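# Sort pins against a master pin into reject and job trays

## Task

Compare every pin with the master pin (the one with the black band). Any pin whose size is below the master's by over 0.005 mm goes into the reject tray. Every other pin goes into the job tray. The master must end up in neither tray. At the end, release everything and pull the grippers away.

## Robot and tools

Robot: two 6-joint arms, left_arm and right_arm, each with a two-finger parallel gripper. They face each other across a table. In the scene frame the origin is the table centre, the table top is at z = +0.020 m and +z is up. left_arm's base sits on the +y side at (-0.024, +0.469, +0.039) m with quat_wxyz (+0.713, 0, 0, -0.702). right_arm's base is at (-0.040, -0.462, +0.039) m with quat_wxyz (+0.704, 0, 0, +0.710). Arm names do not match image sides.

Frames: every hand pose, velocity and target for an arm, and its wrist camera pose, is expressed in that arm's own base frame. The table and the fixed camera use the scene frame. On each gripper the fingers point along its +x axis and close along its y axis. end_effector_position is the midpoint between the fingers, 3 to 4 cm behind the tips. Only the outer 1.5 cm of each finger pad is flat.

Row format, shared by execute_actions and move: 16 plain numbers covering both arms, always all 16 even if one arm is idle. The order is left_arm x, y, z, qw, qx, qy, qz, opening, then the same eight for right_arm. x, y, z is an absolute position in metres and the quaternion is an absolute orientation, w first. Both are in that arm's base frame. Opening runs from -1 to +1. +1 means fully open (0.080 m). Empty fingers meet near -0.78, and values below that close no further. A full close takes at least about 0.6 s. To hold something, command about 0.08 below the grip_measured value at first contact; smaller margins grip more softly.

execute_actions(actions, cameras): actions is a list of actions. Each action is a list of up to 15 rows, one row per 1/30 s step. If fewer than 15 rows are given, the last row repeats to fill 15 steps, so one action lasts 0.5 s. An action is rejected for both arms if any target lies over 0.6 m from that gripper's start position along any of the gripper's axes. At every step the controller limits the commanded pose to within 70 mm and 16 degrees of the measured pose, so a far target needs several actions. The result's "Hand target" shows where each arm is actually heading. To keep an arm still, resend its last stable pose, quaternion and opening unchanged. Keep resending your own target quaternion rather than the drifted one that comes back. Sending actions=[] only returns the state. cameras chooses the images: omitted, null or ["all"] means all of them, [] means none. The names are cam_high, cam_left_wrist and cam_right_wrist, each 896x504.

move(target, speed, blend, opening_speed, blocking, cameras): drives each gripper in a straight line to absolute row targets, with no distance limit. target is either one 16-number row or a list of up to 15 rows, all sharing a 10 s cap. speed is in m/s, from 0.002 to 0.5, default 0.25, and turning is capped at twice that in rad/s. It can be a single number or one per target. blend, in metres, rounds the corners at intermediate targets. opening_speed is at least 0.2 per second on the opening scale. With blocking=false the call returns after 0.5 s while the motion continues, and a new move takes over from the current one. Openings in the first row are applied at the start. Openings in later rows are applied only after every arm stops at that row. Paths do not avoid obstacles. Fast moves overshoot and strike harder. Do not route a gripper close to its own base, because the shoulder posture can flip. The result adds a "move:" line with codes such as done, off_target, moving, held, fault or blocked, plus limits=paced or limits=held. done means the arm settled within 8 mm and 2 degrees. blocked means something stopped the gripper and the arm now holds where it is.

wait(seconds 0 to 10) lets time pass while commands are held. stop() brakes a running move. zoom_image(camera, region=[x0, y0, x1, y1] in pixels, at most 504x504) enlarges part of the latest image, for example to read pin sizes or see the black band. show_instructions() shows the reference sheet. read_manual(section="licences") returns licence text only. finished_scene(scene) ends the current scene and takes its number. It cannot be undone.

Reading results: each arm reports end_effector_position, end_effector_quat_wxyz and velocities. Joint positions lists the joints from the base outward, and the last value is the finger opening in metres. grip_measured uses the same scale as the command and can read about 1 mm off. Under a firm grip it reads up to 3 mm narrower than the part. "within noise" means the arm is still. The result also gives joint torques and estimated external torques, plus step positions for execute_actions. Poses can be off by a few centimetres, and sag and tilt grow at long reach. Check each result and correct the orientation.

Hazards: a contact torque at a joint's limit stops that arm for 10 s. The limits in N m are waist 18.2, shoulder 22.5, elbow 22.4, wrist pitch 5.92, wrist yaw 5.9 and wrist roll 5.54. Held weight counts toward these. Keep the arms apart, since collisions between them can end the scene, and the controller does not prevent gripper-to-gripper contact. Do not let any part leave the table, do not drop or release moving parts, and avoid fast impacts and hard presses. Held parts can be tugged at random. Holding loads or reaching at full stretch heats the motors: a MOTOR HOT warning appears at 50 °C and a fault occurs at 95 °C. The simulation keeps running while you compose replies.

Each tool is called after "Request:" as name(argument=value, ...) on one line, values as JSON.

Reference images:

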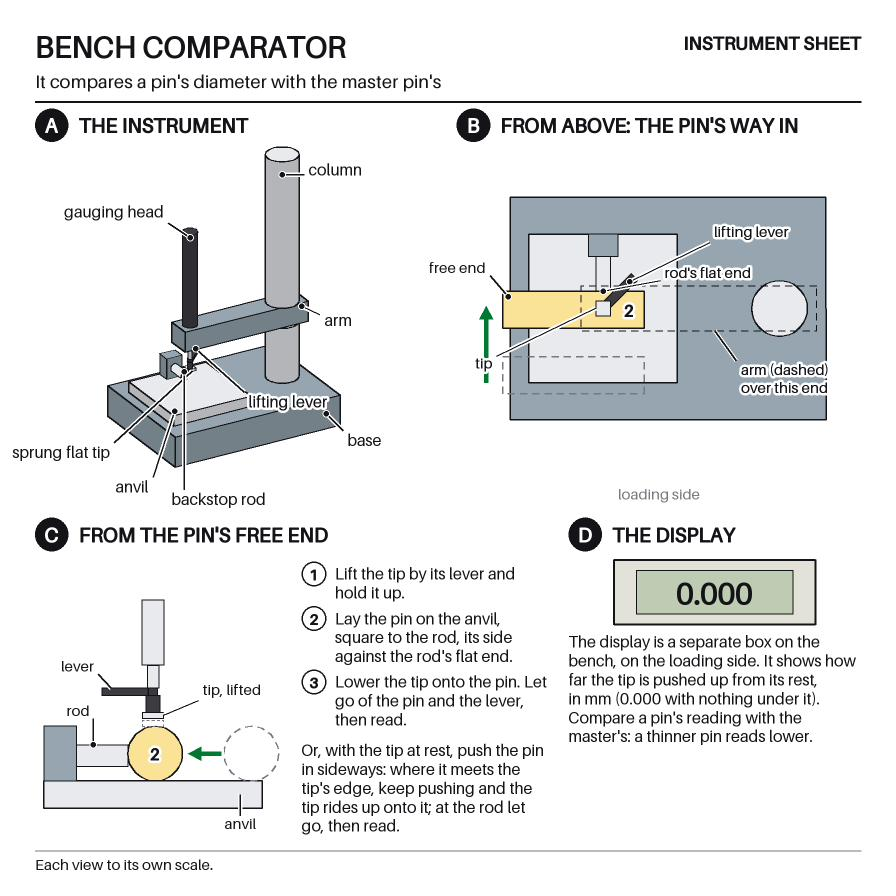

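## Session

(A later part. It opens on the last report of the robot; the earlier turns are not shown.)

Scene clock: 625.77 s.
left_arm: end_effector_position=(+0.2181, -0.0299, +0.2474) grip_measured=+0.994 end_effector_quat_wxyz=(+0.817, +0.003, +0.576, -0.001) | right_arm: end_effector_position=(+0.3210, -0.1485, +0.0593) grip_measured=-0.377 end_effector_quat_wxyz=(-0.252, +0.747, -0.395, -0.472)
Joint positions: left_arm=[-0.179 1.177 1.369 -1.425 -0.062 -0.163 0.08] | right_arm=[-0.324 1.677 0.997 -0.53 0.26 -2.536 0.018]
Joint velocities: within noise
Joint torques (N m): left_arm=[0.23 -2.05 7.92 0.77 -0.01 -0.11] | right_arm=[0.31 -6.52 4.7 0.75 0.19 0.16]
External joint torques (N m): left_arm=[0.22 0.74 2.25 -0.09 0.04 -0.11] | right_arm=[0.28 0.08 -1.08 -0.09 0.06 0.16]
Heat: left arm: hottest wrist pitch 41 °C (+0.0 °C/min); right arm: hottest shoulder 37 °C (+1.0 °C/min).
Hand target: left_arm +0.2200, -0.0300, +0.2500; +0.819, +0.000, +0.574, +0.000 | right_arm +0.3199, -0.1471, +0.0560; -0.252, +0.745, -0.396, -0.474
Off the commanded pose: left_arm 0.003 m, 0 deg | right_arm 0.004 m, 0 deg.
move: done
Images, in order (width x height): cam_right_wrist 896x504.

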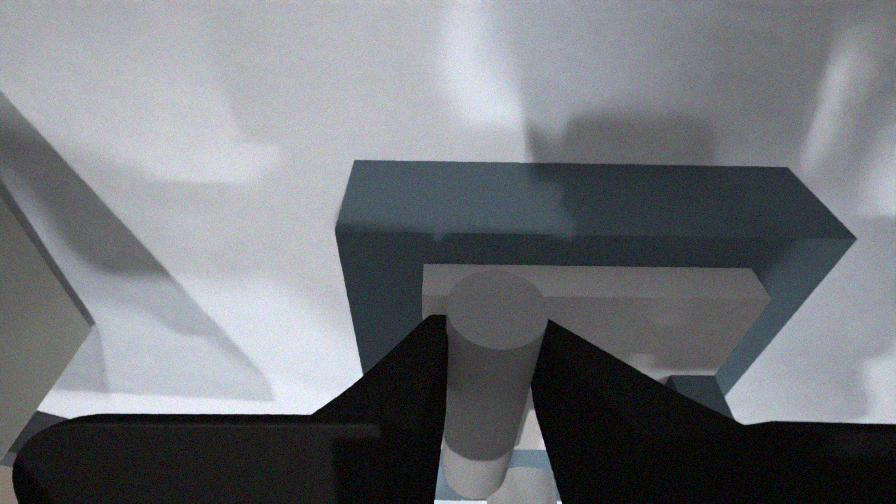

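Request:
move(target=[0.22, -0.03, 0.25, 0.819, 0, 0.574, 0, 0.994, 0.3193, -0.1461, 0.052, 0.2522, -0.7447, 0.3960, 0.4744, -0.5], speed=0.05, cameras=["cam_right_wrist"])

Request:
zoom_image(camera="cam_right_wrist", region=[400, 240, 700, 504])

Scene clock: 638.30 s.
left_arm: end_effector_position=(+0.2181, -0.0299, +0.2474) grip_measured=+0.994 end_effector_quat_wxyz=(+0.817, +0.003, +0.576, -0.001) | right_arm: end_effector_position=(+0.3211, -0.1475, +0.0579) grip_measured=-0.376 end_effector_quat_wxyz=(-0.251, +0.748, -0.396, -0.470)
Joint positions: left_arm=[-0.179 1.177 1.369 -1.425 -0.062 -0.163 0.08] | right_arm=[-0.319 1.676 0.989 -0.519 0.264 -2.534 0.018]
Joint velocities: within noise
Joint torques (N m): left_arm=[0.25 -2.06 7.89 0.76 -0.01 -0.11] | right_arm=[0.13 -6.02 4.13 1.11 0.04 0.17]
External joint torques (N m): left_arm=[0.25 0.73 2.18 -0.13 0.04 -0.11] | right_arm=[0.13 0.47 -1.57 0.28 -0.1 0.17]
Heat: left arm: hottest wrist pitch 41 °C (+0.0 °C/min); right arm: hottest shoulder 37 °C (+1.0 °C/min).
Hand target: left_arm +0.2200, -0.0300, +0.2500; +0.819, +0.000, +0.574, +0.000 | right_arm +0.3193, -0.1461, +0.0521; -0.252, +0.745, -0.396, -0.474
Off the commanded pose: left_arm 0.003 m, 0 deg | right_arm 0.006 m, 1 deg.
move: done
Images, in order (width x height): cam_right_wrist 896x504.

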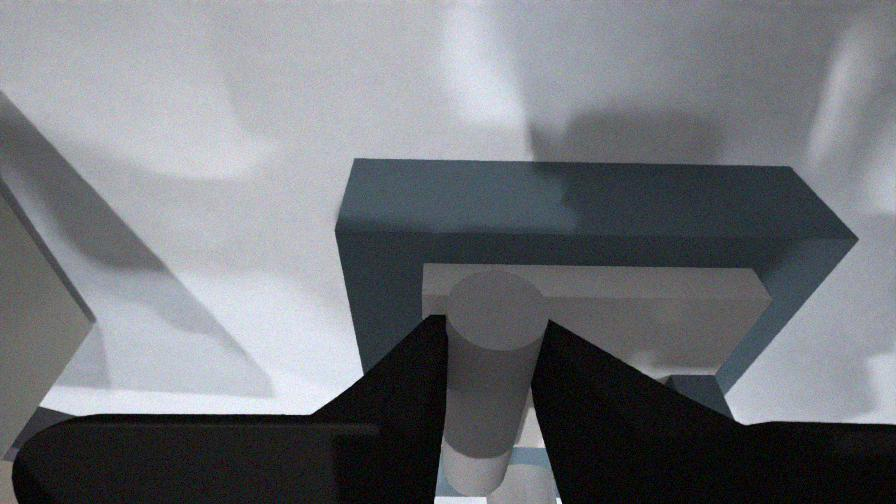

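Scaled by 1.680 from the camera's 896x504 image, which has a finer 1280x720 frame.

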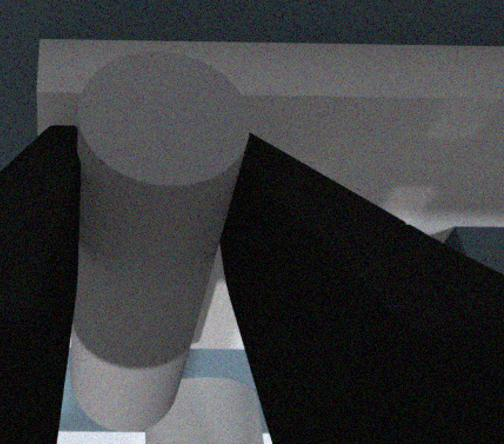

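Request:
move(target=[0.22, -0.03, 0.25, 0.819, 0, 0.574, 0, 0.994, 0.3412, -0.1320, 0.0535, 0.2522, -0.7447, 0.3960, 0.4744, -0.5], speed=0.04)

Request:
zoom_image(camera="cam_right_wrist", region=[400, 240, 700, 504])

Request:
zoom_image(camera="cam_high", region=[420, 150, 600, 280])

Scene clock: 655.07 s.
left_arm: end_effector_position=(+0.2181, -0.0299, +0.2474) grip_measured=+0.994 end_effector_quat_wxyz=(+0.817, +0.003, +0.576, -0.001) | right_arm: end_effector_position=(+0.3383, -0.1366, +0.0587) grip_measured=-0.376 end_effector_quat_wxyz=(-0.251, +0.746, -0.401, -0.468)
Joint positions: left_arm=[-0.179 1.177 1.369 -1.425 -0.062 -0.163 0.08] | right_arm=[-0.264 1.728 1.051 -0.546 0.293 -2.472 0.018]
Joint velocities: within noise
Joint torques (N m): left_arm=[0.26 -2.04 7.89 0.76 0 -0.12] | right_arm=[1.06 -5.3 6.19 0.55 -0.17 0.17]
External joint torques (N m): left_arm=[0.25 0.68 2.2 -0.14 0.04 -0.12] | right_arm=[1.11 1.62 0.49 -0.24 -0.33 0.17]
Heat: left arm: hottest wrist pitch 41 °C (+0.0 °C/min); right arm: hottest shoulder 37 °C (+1.0 °C/min).
Hand target: left_arm +0.2200, -0.0300, +0.2500; +0.819, +0.000, +0.574, +0.000 | right_arm +0.3411, -0.1320, +0.0536; -0.252, +0.745, -0.396, -0.474
Off the commanded pose: left_arm 0.003 m, 0 deg | right_arm 0.008 m, 1 deg.
move: done

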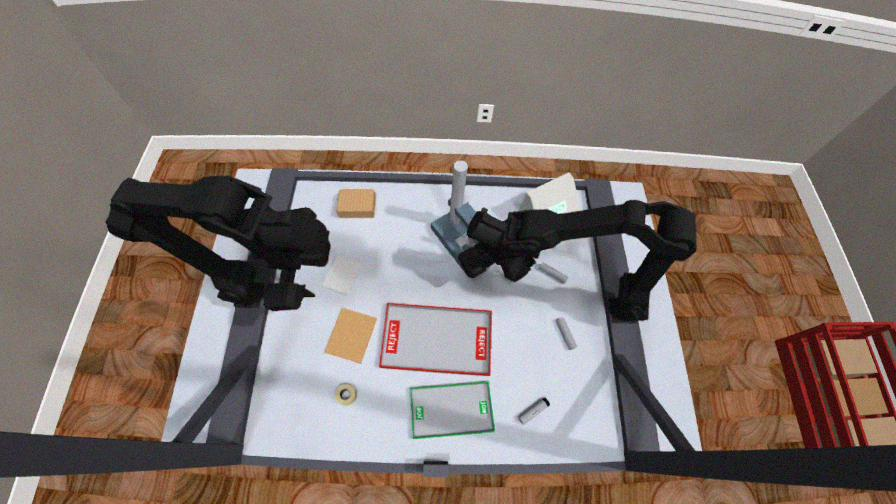

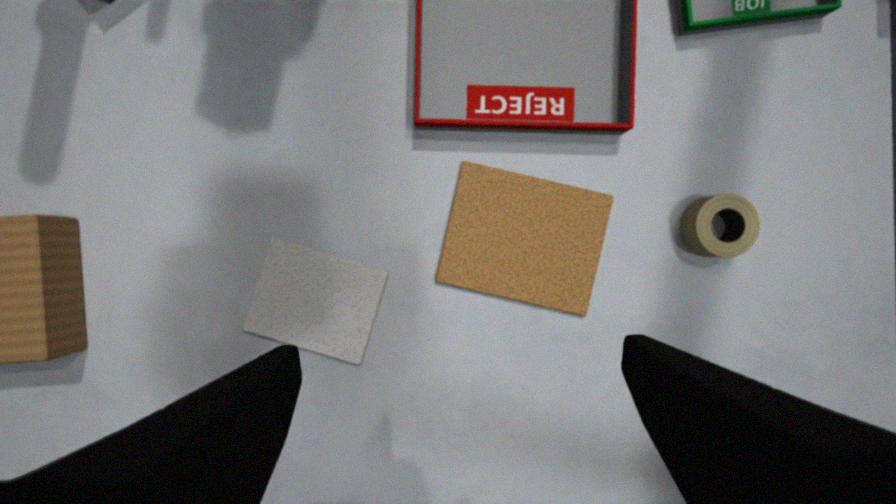

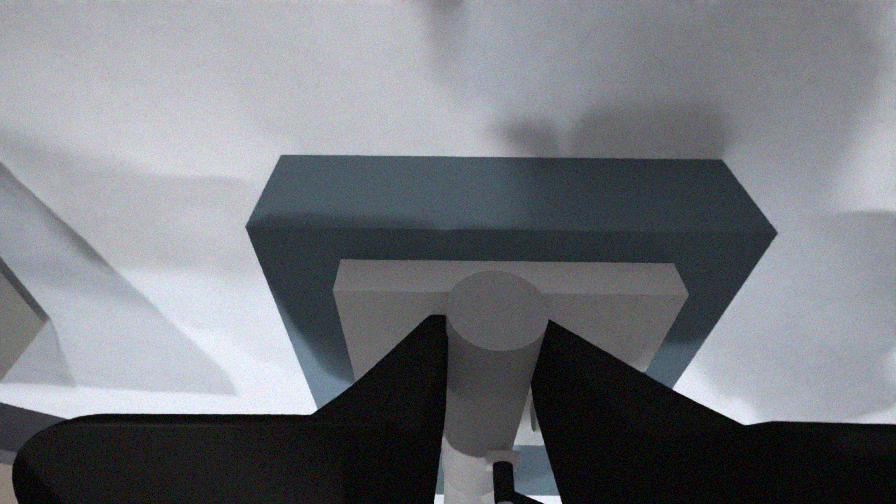

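Scaled by 1.680 from the camera's 896x504 image, which has a finer 1280x720 frame.

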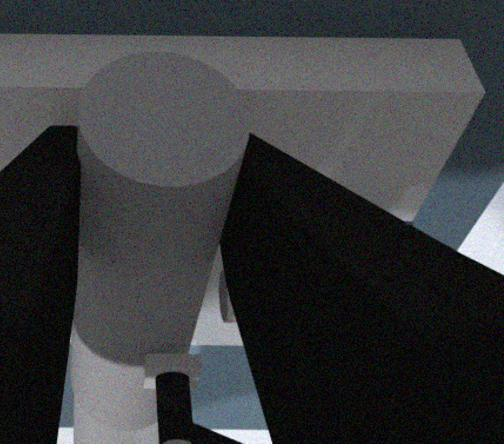

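Scaled by 2.800 from the camera's 896x504 image, which has a finer 1280x720 frame.

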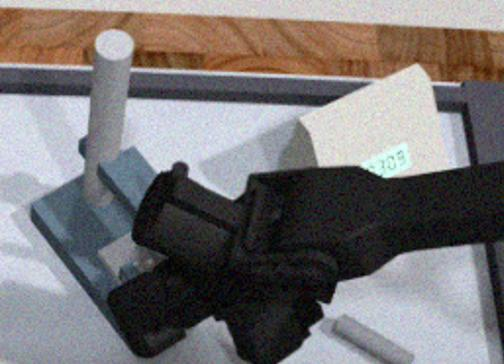

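Request:
move(target=[0.22, -0.03, 0.25, 0.819, 0, 0.574, 0, 0.994, 0.3480, -0.1276, 0.0525, 0.2522, -0.7447, 0.3960, 0.4744, -0.5], speed=0.04, cameras=["cam_high", "cam_right_wrist"])

Request:
zoom_image(camera="cam_right_wrist", region=[400, 240, 700, 504])

Request:
zoom_image(camera="cam_high", region=[530, 185, 590, 225])

Scene clock: 668.90 s.
left_arm: end_effector_position=(+0.2181, -0.0299, +0.2474) grip_measured=+0.994 end_effector_quat_wxyz=(+0.817, +0.003, +0.576, -0.001) | right_arm: end_effector_position=(+0.3423, -0.1342, +0.0585) grip_measured=-0.376 end_effector_quat_wxyz=(-0.250, +0.744, -0.406, -0.468)
Joint positions: left_arm=[-0.179 1.177 1.369 -1.425 -0.062 -0.163 0.08] | right_arm=[-0.25 1.744 1.071 -0.558 0.306 -2.453 0.018]
Joint velocities: within noise
Joint torques (N m): left_arm=[0.26 -2.04 7.89 0.78 0 -0.11] | right_arm=[1.51 -4.93 6.55 0.95 -0.43 0.13]
External joint torques (N m): left_arm=[0.25 0.73 2.2 -0.1 0.04 -0.11] | right_arm=[1.51 2.12 0.81 0.14 -0.58 0.13]
Heat: left arm: hottest wrist pitch 41 °C (+0.0 °C/min); right arm: hottest shoulder 36 °C (+0.0 °C/min).
Hand target: left_arm +0.2200, -0.0300, +0.2500; +0.819, +0.000, +0.574, +0.000 | right_arm +0.3477, -0.1275, +0.0526; -0.252, +0.745, -0.396, -0.474
Off the commanded pose: left_arm 0.003 m, 0 deg | right_arm 0.011 m, 1 deg.
move: off_target (right_arm)
Images, in order (width x height): cam_high 896x504, cam_right_wrist 896x504.

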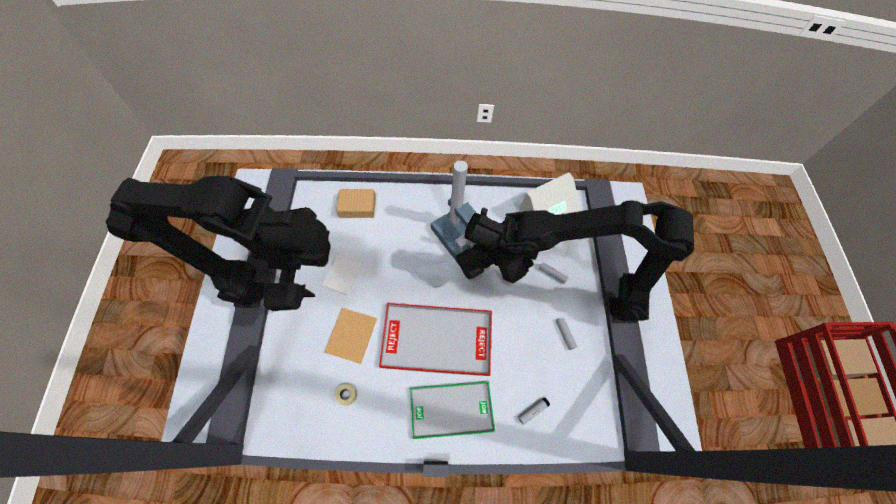

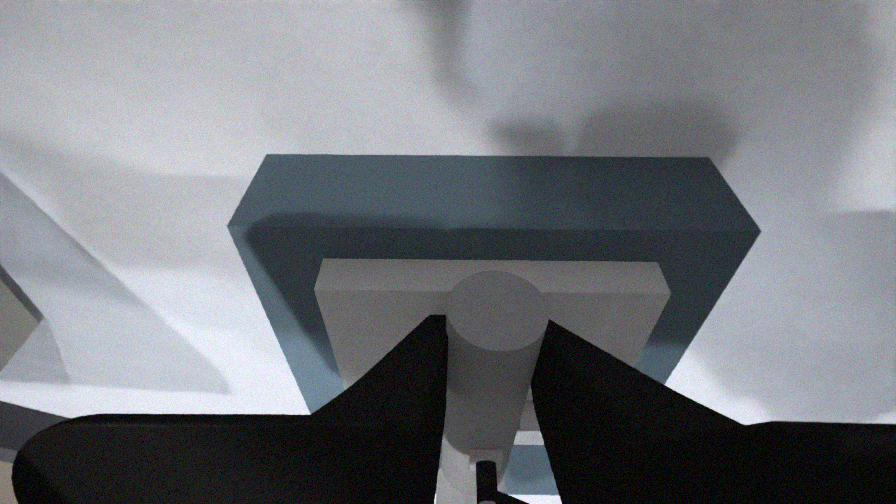

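Scaled by 1.680 from the camera's 896x504 image, which has a finer 1280x720 frame.

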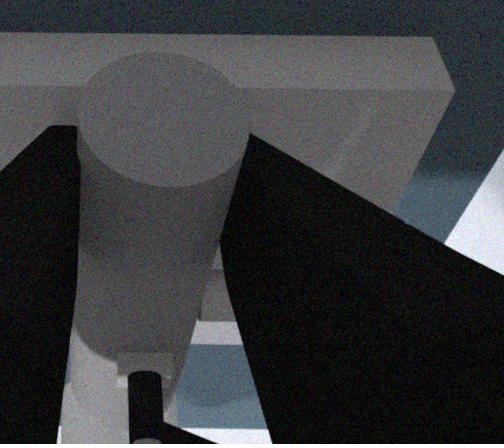

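Scaled by 8.400 from the camera's 896x504 image, which has a finer 1280x720 frame.

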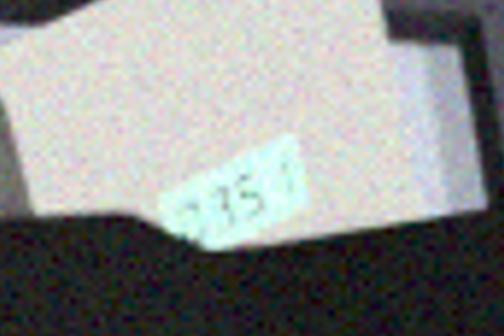

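Request:
move(target=[0.22, -0.03, 0.25, 0.819, 0, 0.574, 0, 0.994, 0.3445, -0.1320, 0.0545, 0.2522, -0.7447, 0.3960, 0.4744, -0.5], speed=0.04, cameras=["cam_right_wrist"])

Request:
move(target=[0.22, -0.03, 0.25, 0.819, 0, 0.574, 0, 0.994, 0.3445, -0.1320, 0.0545, 0.2522, -0.7447, 0.3960, 0.4744, 0.15], opening_speed=0.6, cameras=["cam_high", "cam_right_wrist"])

Request:
zoom_image(camera="cam_high", region=[530, 185, 590, 225])

Scene clock: 687.23 s.
left_arm: end_effector_position=(+0.2181, -0.0299, +0.2474) grip_measured=+0.994 end_effector_quat_wxyz=(+0.817, +0.003, +0.576, -0.001) | right_arm: end_effector_position=(+0.3421, -0.1344, +0.0582) grip_measured=-0.376 end_effector_quat_wxyz=(-0.251, +0.744, -0.404, -0.469)
Joint positions: left_arm=[-0.179 1.177 1.369 -1.425 -0.062 -0.163 0.08] | right_arm=[-0.253 1.745 1.072 -0.559 0.301 -2.456 0.018]
Joint velocities: within noise
Joint torques (N m): left_arm=[0.23 -2.07 7.9 0.77 -0.01 -0.13] | right_arm=[0.21 -6.2 5.81 0.95 -0.39 -0.21]
External joint torques (N m): left_arm=[0.22 0.75 2.2 -0.11 0.04 -0.13] | right_arm=[0.16 0.81 0.1 0.15 -0.54 -0.21]
Heat: left arm: hottest wrist pitch 41 °C (+0.0 °C/min); right arm: hottest shoulder 35 °C (-2.0 °C/min).
Hand target: left_arm +0.2200, -0.0300, +0.2500; +0.819, +0.000, +0.574, +0.000 | right_arm +0.3444, -0.1320, +0.0545; -0.252, +0.745, -0.396, -0.474
Off the commanded pose: left_arm 0.003 m, 0 deg | right_arm 0.005 m, 1 deg.
move: done
Images, in order (width x height): cam_right_wrist 896x504.

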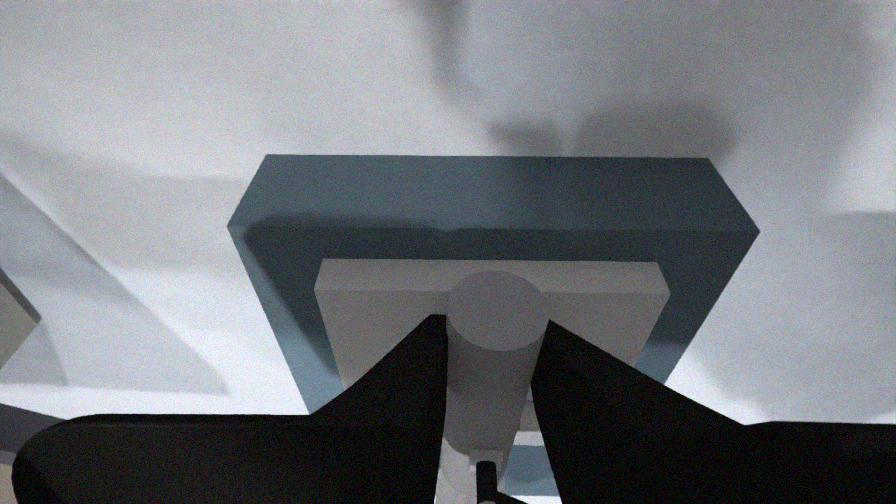

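Scene clock: 688.67 s.
left_arm: end_effector_position=(+0.2181, -0.0299, +0.2474) grip_measured=+0.994 end_effector_quat_wxyz=(+0.817, +0.003, +0.576, -0.001) | right_arm: end_effector_position=(+0.3451, -0.1324, +0.0585) grip_measured=+0.146 end_effector_quat_wxyz=(-0.255, +0.747, -0.397, -0.468)
Joint positions: left_arm=[-0.179 1.177 1.369 -1.425 -0.062 -0.163 0.08] | right_arm=[-0.251 1.745 1.072 -0.55 0.286 -2.459 0.042]
Joint velocities: within noise
Joint torques (N m): left_arm=[0.27 -2.02 7.9 0.77 -0.01 -0.1] | right_arm=[0 -6.21 5.75 0.36 0.11 -0.14]
External joint torques (N m): left_arm=[0.28 0.76 2.21 -0.11 0.04 -0.1] | right_arm=[-0.01 0.87 -0.02 -0.46 -0.03 -0.14]
Heat: left arm: hottest wrist pitch 41 °C (+0.0 °C/min); right arm: hottest shoulder 35 °C (-2.0 °C/min).
Hand target: left_arm +0.2200, -0.0300, +0.2500; +0.819, +0.000, +0.574, +0.000 | right_arm +0.3444, -0.1320, +0.0545; -0.252, +0.745, -0.396, -0.474
Off the commanded pose: left_arm 0.003 m, 0 deg | right_arm 0.004 m, 1 deg.
move: done
Images, in order (width x height): cam_high 896x504, cam_right_wrist 896x504.

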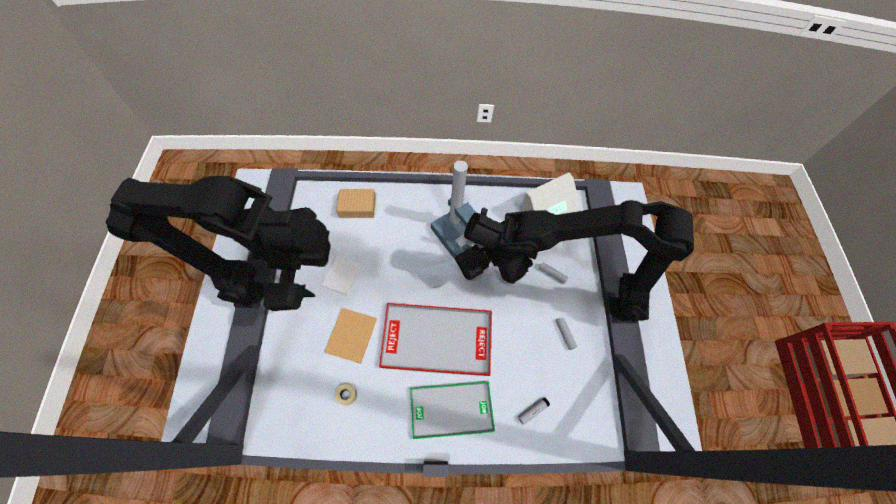

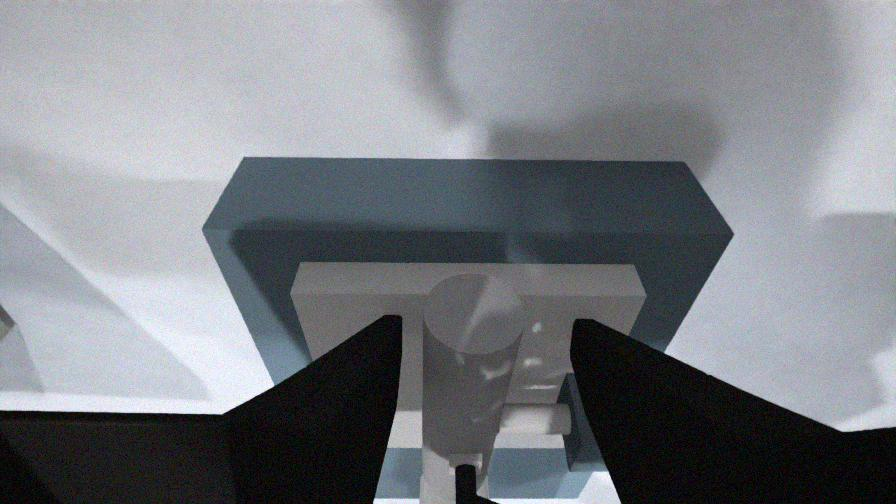

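Scaled by 8.400 from the camera's 896x504 image, which has a finer 1280x720 frame.

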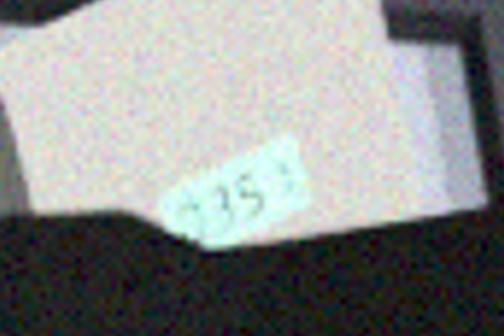

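Request:
move(target=[[0.22, -0.03, 0.25, 0.819, 0, 0.574, 0, 0.994, 0.333, -0.118, 0.095, 0.2522, -0.7447, 0.3960, 0.4744, 0.15],[0.22, -0.03, 0.25, 0.819, 0, 0.574, 0, 0.994, 0.252, -0.120, 0.142, 0.2564, -0.7412, 0.4025, 0.4722, 0.3]], blend=0.01, speed=[0.12, 0.25], cameras=["cam_high", "cam_right_wrist"])

Request:
zoom_image(camera="cam_right_wrist", region=[0, 220, 170, 330])

Scene clock: 704.33 s.
left_arm: end_effector_position=(+0.2181, -0.0299, +0.2474) grip_measured=+0.994 end_effector_quat_wxyz=(+0.817, +0.003, +0.576, -0.001) | right_arm: end_effector_position=(+0.2548, -0.1201, +0.1429) grip_measured=+0.297 end_effector_quat_wxyz=(-0.257, +0.742, -0.403, -0.471)
Joint positions: left_arm=[-0.179 1.177 1.369 -1.425 -0.062 -0.163 0.08] | right_arm=[-0.294 1.322 1.016 -0.92 0.276 -2.487 0.048]
Joint velocities: within noise
Joint torques (N m): left_arm=[0.19 -2.03 7.91 0.77 -0.01 -0.11] | right_arm=[-0.3 -5.57 4.96 0.39 0.07 -0.16]
External joint torques (N m): left_arm=[0.18 0.74 2.21 -0.12 0.05 -0.11] | right_arm=[-0.31 -1.25 -1.23 -0.41 -0.07 -0.16]
Heat: left arm: hottest wrist pitch 41 °C (+0.0 °C/min); right arm: hottest shoulder 36 °C (-1.0 °C/min).
Hand target: left_arm +0.2200, -0.0300, +0.2500; +0.819, +0.000, +0.574, +0.000 | right_arm +0.2520, -0.1200, +0.1420; -0.256, +0.741, -0.402, -0.472
Off the commanded pose: left_arm 0.003 m, 0 deg | right_arm 0.003 m, 0 deg.
move: done
Images, in order (width x height): cam_high 896x504, cam_right_wrist 896x504.

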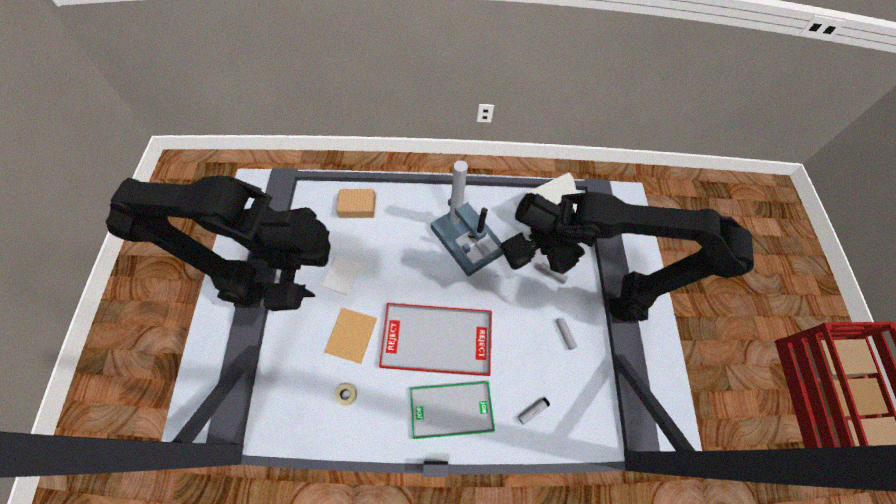

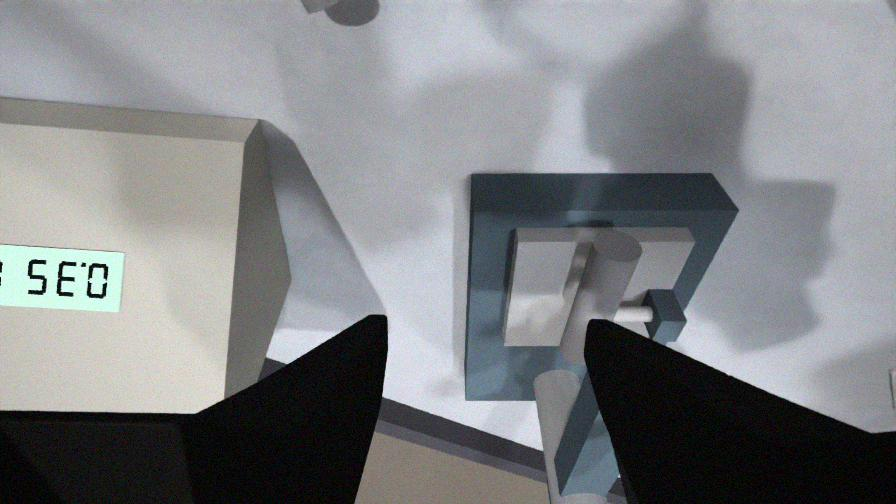

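Scaled by 2.965 from the camera's 896x504 image, which has a finer 1280x720 frame.

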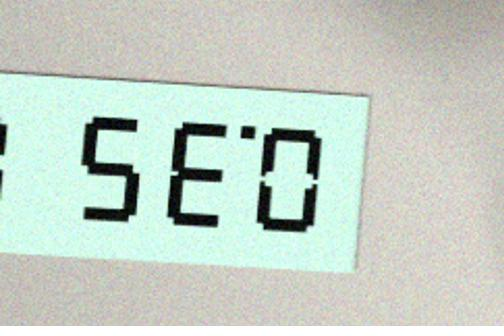

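Request:
move(target=[0.22, -0.03, 0.25, 0.819, 0, 0.574, 0, 0.994, 0.247, -0.120, 0.142, 0.2767, -0.7230, 0.4343, 0.4606, 0.3], cameras=["cam_right_wrist"])

Request:
zoom_image(camera="cam_right_wrist", region=[0, 220, 200, 330])

Scene clock: 715.93 s.
left_arm: end_effector_position=(+0.2181, -0.0299, +0.2474) grip_measured=+0.994 end_effector_quat_wxyz=(+0.817, +0.003, +0.576, -0.001) | right_arm: end_effector_position=(+0.2482, -0.1209, +0.1420) grip_measured=+0.297 end_effector_quat_wxyz=(-0.276, +0.723, -0.433, -0.461)
Joint positions: left_arm=[-0.179 1.177 1.369 -1.425 -0.062 -0.163 0.08] | right_arm=[-0.29 1.322 1.016 -0.949 0.304 -2.4 0.048]
Joint velocities: within noise
Joint torques (N m): left_arm=[0.21 -2.06 7.92 0.76 0.01 -0.12] | right_arm=[0.41 -5.2 5.53 0.35 0.26 0.14]
External joint torques (N m): left_arm=[0.21 0.71 2.22 -0.13 0.05 -0.12] | right_arm=[0.39 -0.94 -0.61 -0.41 0.1 0.14]
Heat: left arm: hottest wrist pitch 41 °C (+0.0 °C/min); right arm: hottest shoulder 36 °C (-1.0 °C/min).
Hand target: left_arm +0.2200, -0.0300, +0.2500; +0.819, +0.000, +0.574, +0.000 | right_arm +0.2470, -0.1200, +0.1420; -0.277, +0.723, -0.434, -0.461
Off the commanded pose: left_arm 0.003 m, 0 deg | right_arm 0.001 m, 0 deg.
move: done
Images, in order (width x height): cam_right_wrist 896x504.

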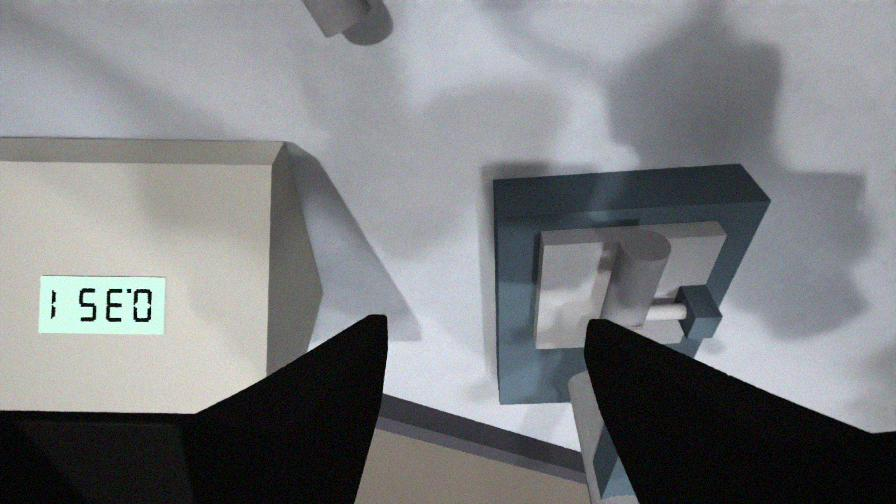

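Scaled by 2.520 from the camera's 896x504 image, which has a finer 1280x720 frame.

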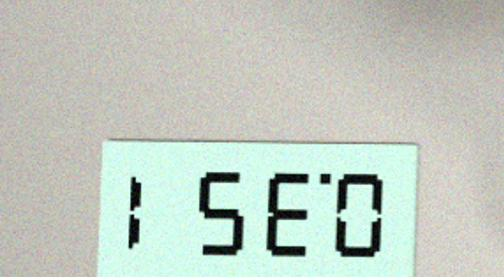

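Request:
move(target=[[0.22, -0.03, 0.25, 0.819, 0, 0.574, 0, 0.994, 0.3305, -0.120, 0.095, 0.2522, -0.7447, 0.3960, 0.4744, 0.3],[0.22, -0.03, 0.25, 0.819, 0, 0.574, 0, 0.994, 0.3415, -0.1340, 0.0545, 0.2522, -0.7447, 0.3960, 0.4744, 0.3]], blend=0.005, speed=[0.25, 0.1], cameras=["cam_right_wrist"])

Scene clock: 733.50 s.
left_arm: end_effector_position=(+0.2181, -0.0299, +0.2474) grip_measured=+0.994 end_effector_quat_wxyz=(+0.817, +0.003, +0.576, -0.001) | right_arm: end_effector_position=(+0.3439, -0.1336, +0.0603) grip_measured=+0.297 end_effector_quat_wxyz=(-0.254, +0.749, -0.396, -0.467)
Joint positions: left_arm=[-0.179 1.177 1.369 -1.425 -0.062 -0.163 0.08] | right_arm=[-0.256 1.736 1.069 -0.55 0.283 -2.467 0.048]
Joint velocities: within noise
Joint torques (N m): left_arm=[0.23 -2.08 7.89 0.76 0 -0.11] | right_arm=[-0.3 -6.21 4.81 0.61 0.09 -0.16]
External joint torques (N m): left_arm=[0.23 0.66 2.22 -0.12 0.04 -0.11] | right_arm=[-0.3 0.76 -0.87 -0.19 -0.05 -0.16]
Heat: left arm: hottest wrist pitch 41 °C (+0.0 °C/min); right arm: hottest shoulder 36 °C (+0.0 °C/min).
Hand target: left_arm +0.2200, -0.0300, +0.2500; +0.819, +0.000, +0.574, +0.000 | right_arm +0.3414, -0.1339, +0.0545; -0.252, +0.745, -0.396, -0.474
Off the commanded pose: left_arm 0.003 m, 0 deg | right_arm 0.006 m, 1 deg.
move: done
Images, in order (width x height): cam_right_wrist 896x504.

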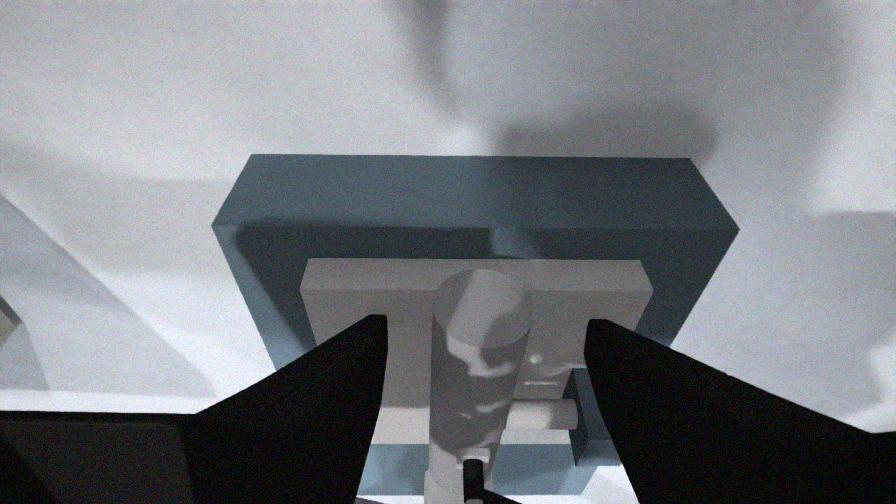

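Request:
move(target=[[0.22, -0.03, 0.25, 0.819, 0, 0.574, 0, 0.994, 0.3415, -0.1340, 0.0545, 0.2522, -0.7447, 0.3960, 0.4744, -0.5],[0.22, -0.03, 0.25, 0.819, 0, 0.574, 0, 0.994, 0.3090, -0.1560, 0.0565, 0.2522, -0.7447, 0.3960, 0.4744, -0.5],[0.22, -0.03, 0.25, 0.819, 0, 0.574, 0, 0.994, 0.3000, -0.1500, 0.120, 0.2522, -0.7447, 0.3960, 0.4744, -0.5]], blend=[0, 0.006, 0], speed=[0.1, 0.08, 0.15], cameras=["cam_high", "cam_right_wrist"])

Scene clock: 784.63 s.
left_arm: end_effector_position=(+0.2181, -0.0299, +0.2474) grip_measured=+0.994 end_effector_quat_wxyz=(+0.817, +0.003, +0.576, -0.001) | right_arm: end_effector_position=(+0.2964, -0.1493, +0.1121) grip_measured=-0.378 end_effector_quat_wxyz=(-0.253, +0.737, -0.397, -0.485)
Joint positions: left_arm=[-0.179 1.177 1.369 -1.425 -0.062 -0.163 0.08] | right_arm=[-0.356 1.544 1.089 -0.78 0.247 -2.562 0.018]
Joint velocities: within noise
Joint torques (N m): left_arm=[0.28 -2.01 7.9 0.76 0 -0.1] | right_arm=[0.3 -7.5 7.67 0.53 0.23 -0.02]
External joint torques (N m): left_arm=[0.24 0.8 2.2 -0.11 0.05 -0.1] | right_arm=[0.27 -1.64 1.58 -0.27 0.1 -0.02]
Heat: left arm: hottest wrist pitch 41 °C (+0.0 °C/min); right arm: hottest shoulder 36 °C (+0.0 °C/min).
Hand target: left_arm +0.2200, -0.0300, +0.2500; +0.819, +0.000, +0.574, +0.000 | right_arm +0.2999, -0.1499, +0.1200; -0.252, +0.745, -0.396, -0.474
Off the commanded pose: left_arm 0.003 m, 0 deg | right_arm 0.009 m, 1 deg.
move: off_target (right_arm)
Images, in order (width x height): cam_high 896x504, cam_right_wrist 896x504.

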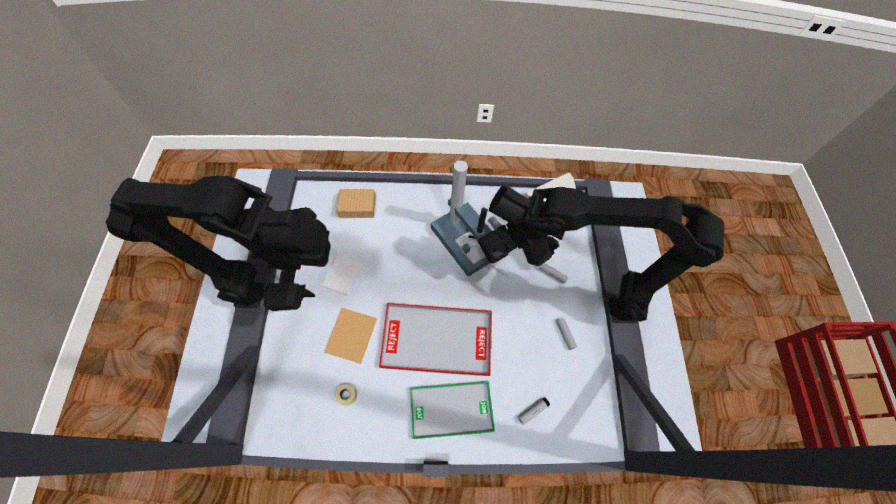

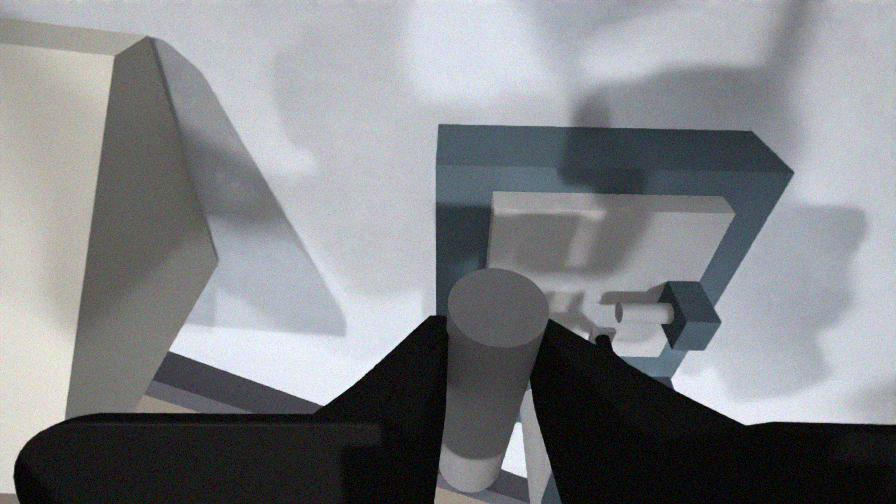

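Request:
move(target=[[0.22, -0.03, 0.25, 0.819, 0, 0.574, 0, 0.994, 0.33, 0.05, 0.12, 0.10, -0.828, 0.18, 0.520, -0.5],[0.22, -0.03, 0.25, 0.819, 0, 0.574, 0, 0.994, 0.381, 0.202, 0.085, 0.0469, -0.8402, 0.0735, 0.5353, -0.5]], blend=0.05, speed=0.3, cameras=["cam_high", "cam_right_wrist"])

Scene clock: 801.77 s.
left_arm: end_effector_position=(+0.2181, -0.0299, +0.2474) grip_measured=+0.994 end_effector_quat_wxyz=(+0.817, +0.003, +0.576, -0.001) | right_arm: end_effector_position=(+0.3771, +0.2011, +0.0832) grip_measured=-0.377 end_effector_quat_wxyz=(-0.043, +0.838, -0.071, -0.539)
Joint positions: left_arm=[-0.179 1.177 1.369 -1.425 -0.062 -0.163 0.08] | right_arm=[0.591 1.941 1.439 -0.752 0.292 -2.431 0.018]
Joint velocities: within noise
Joint torques (N m): left_arm=[0.23 -2.03 7.89 0.77 0 -0.09] | right_arm=[-0.19 -8.6 7.66 0.51 0.31 0.17]
External joint torques (N m): left_arm=[0.24 0.75 2.22 -0.1 0.04 -0.09] | right_arm=[-0.15 0.18 1.65 -0.27 0.16 0.17]
Heat: left arm: hottest wrist pitch 41 °C (+0.0 °C/min); right arm: hottest shoulder 36 °C (+0.0 °C/min).
Hand target: left_arm +0.2200, -0.0300, +0.2500; +0.819, +0.000, +0.574, +0.000 | right_arm +0.3810, +0.2019, +0.0850; -0.047, +0.840, -0.074, -0.535
Off the commanded pose: left_arm 0.003 m, 0 deg | right_arm 0.004 m, 1 deg.
move: done
Images, in order (width x height): cam_high 896x504, cam_right_wrist 896x504.

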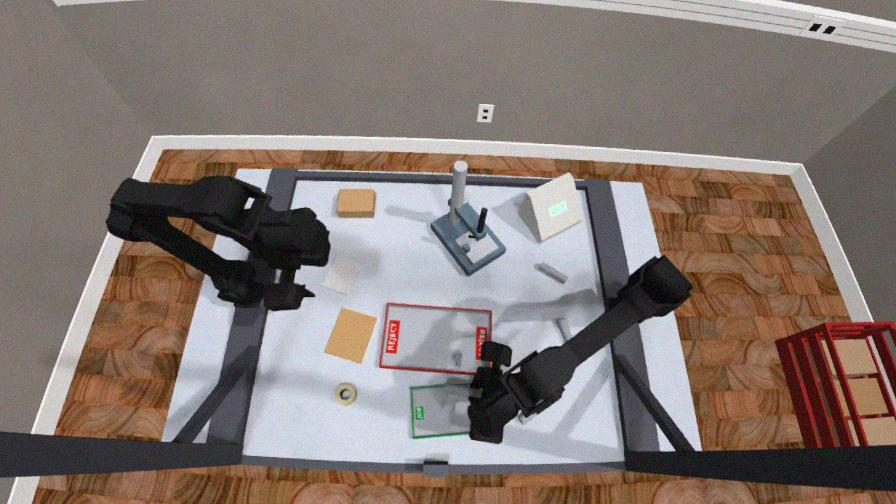

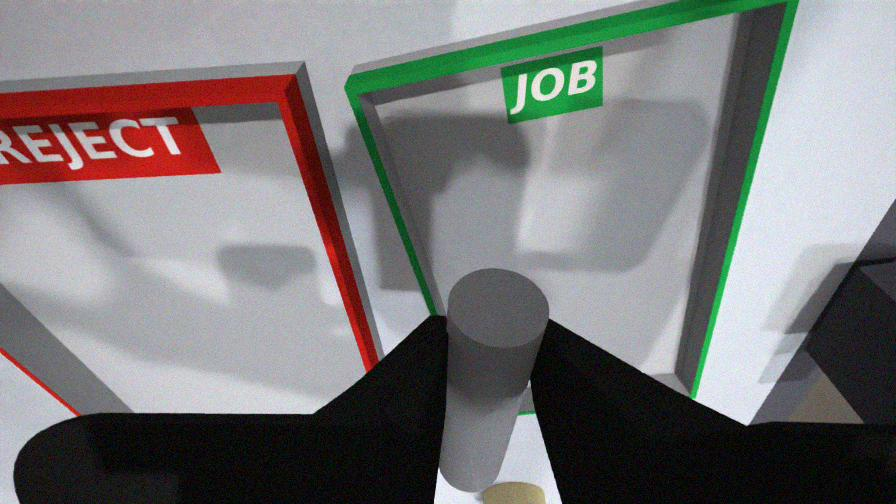

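Request:
move(target=[0.22, -0.03, 0.25, 0.819, 0, 0.574, 0, 0.994, 0.388, 0.218, 0.028, 0.0469, -0.8402, 0.0735, 0.5353, -0.5], speed=0.15, cameras=["cam_right_wrist"])

Scene clock: 812.50 s.
left_arm: end_effector_position=(+0.2181, -0.0299, +0.2474) grip_measured=+0.994 end_effector_quat_wxyz=(+0.817, +0.003, +0.576, -0.001) | right_arm: end_effector_position=(+0.3878, +0.2177, +0.0296) grip_measured=-0.377 end_effector_quat_wxyz=(-0.047, +0.840, -0.071, -0.536)
Joint positions: left_arm=[-0.179 1.177 1.369 -1.425 -0.062 -0.163 0.08] | right_arm=[0.611 2.071 1.403 -0.583 0.298 -2.408 0.018]
Joint velocities: within noise
Joint torques (N m): left_arm=[0.26 -2.06 7.93 0.77 -0.01 -0.11] | right_arm=[0.26 -9.31 5.62 0.67 0.36 0.17]
External joint torques (N m): left_arm=[0.28 0.72 2.26 -0.09 0.03 -0.11] | right_arm=[0.33 0.05 -0.05 -0.08 0.2 0.17]
Heat: left arm: hottest wrist pitch 41 °C (+0.0 °C/min); right arm: hottest shoulder 38 °C (+3.0 °C/min).
Hand target: left_arm +0.2200, -0.0300, +0.2500; +0.819, +0.000, +0.574, +0.000 | right_arm +0.3880, +0.2181, +0.0280; -0.047, +0.840, -0.073, -0.535
Off the commanded pose: left_arm 0.003 m, 0 deg | right_arm 0.002 m, 0 deg.
move: done
Images, in order (width x height): cam_right_wrist 896x504.

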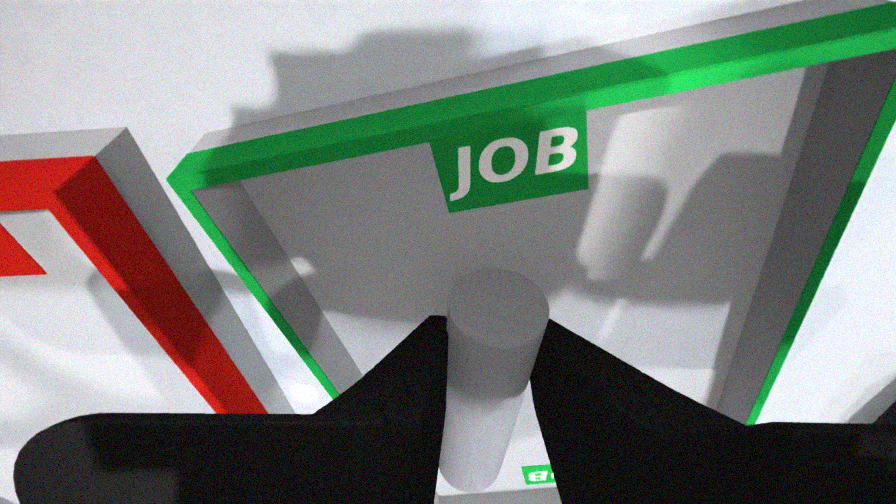

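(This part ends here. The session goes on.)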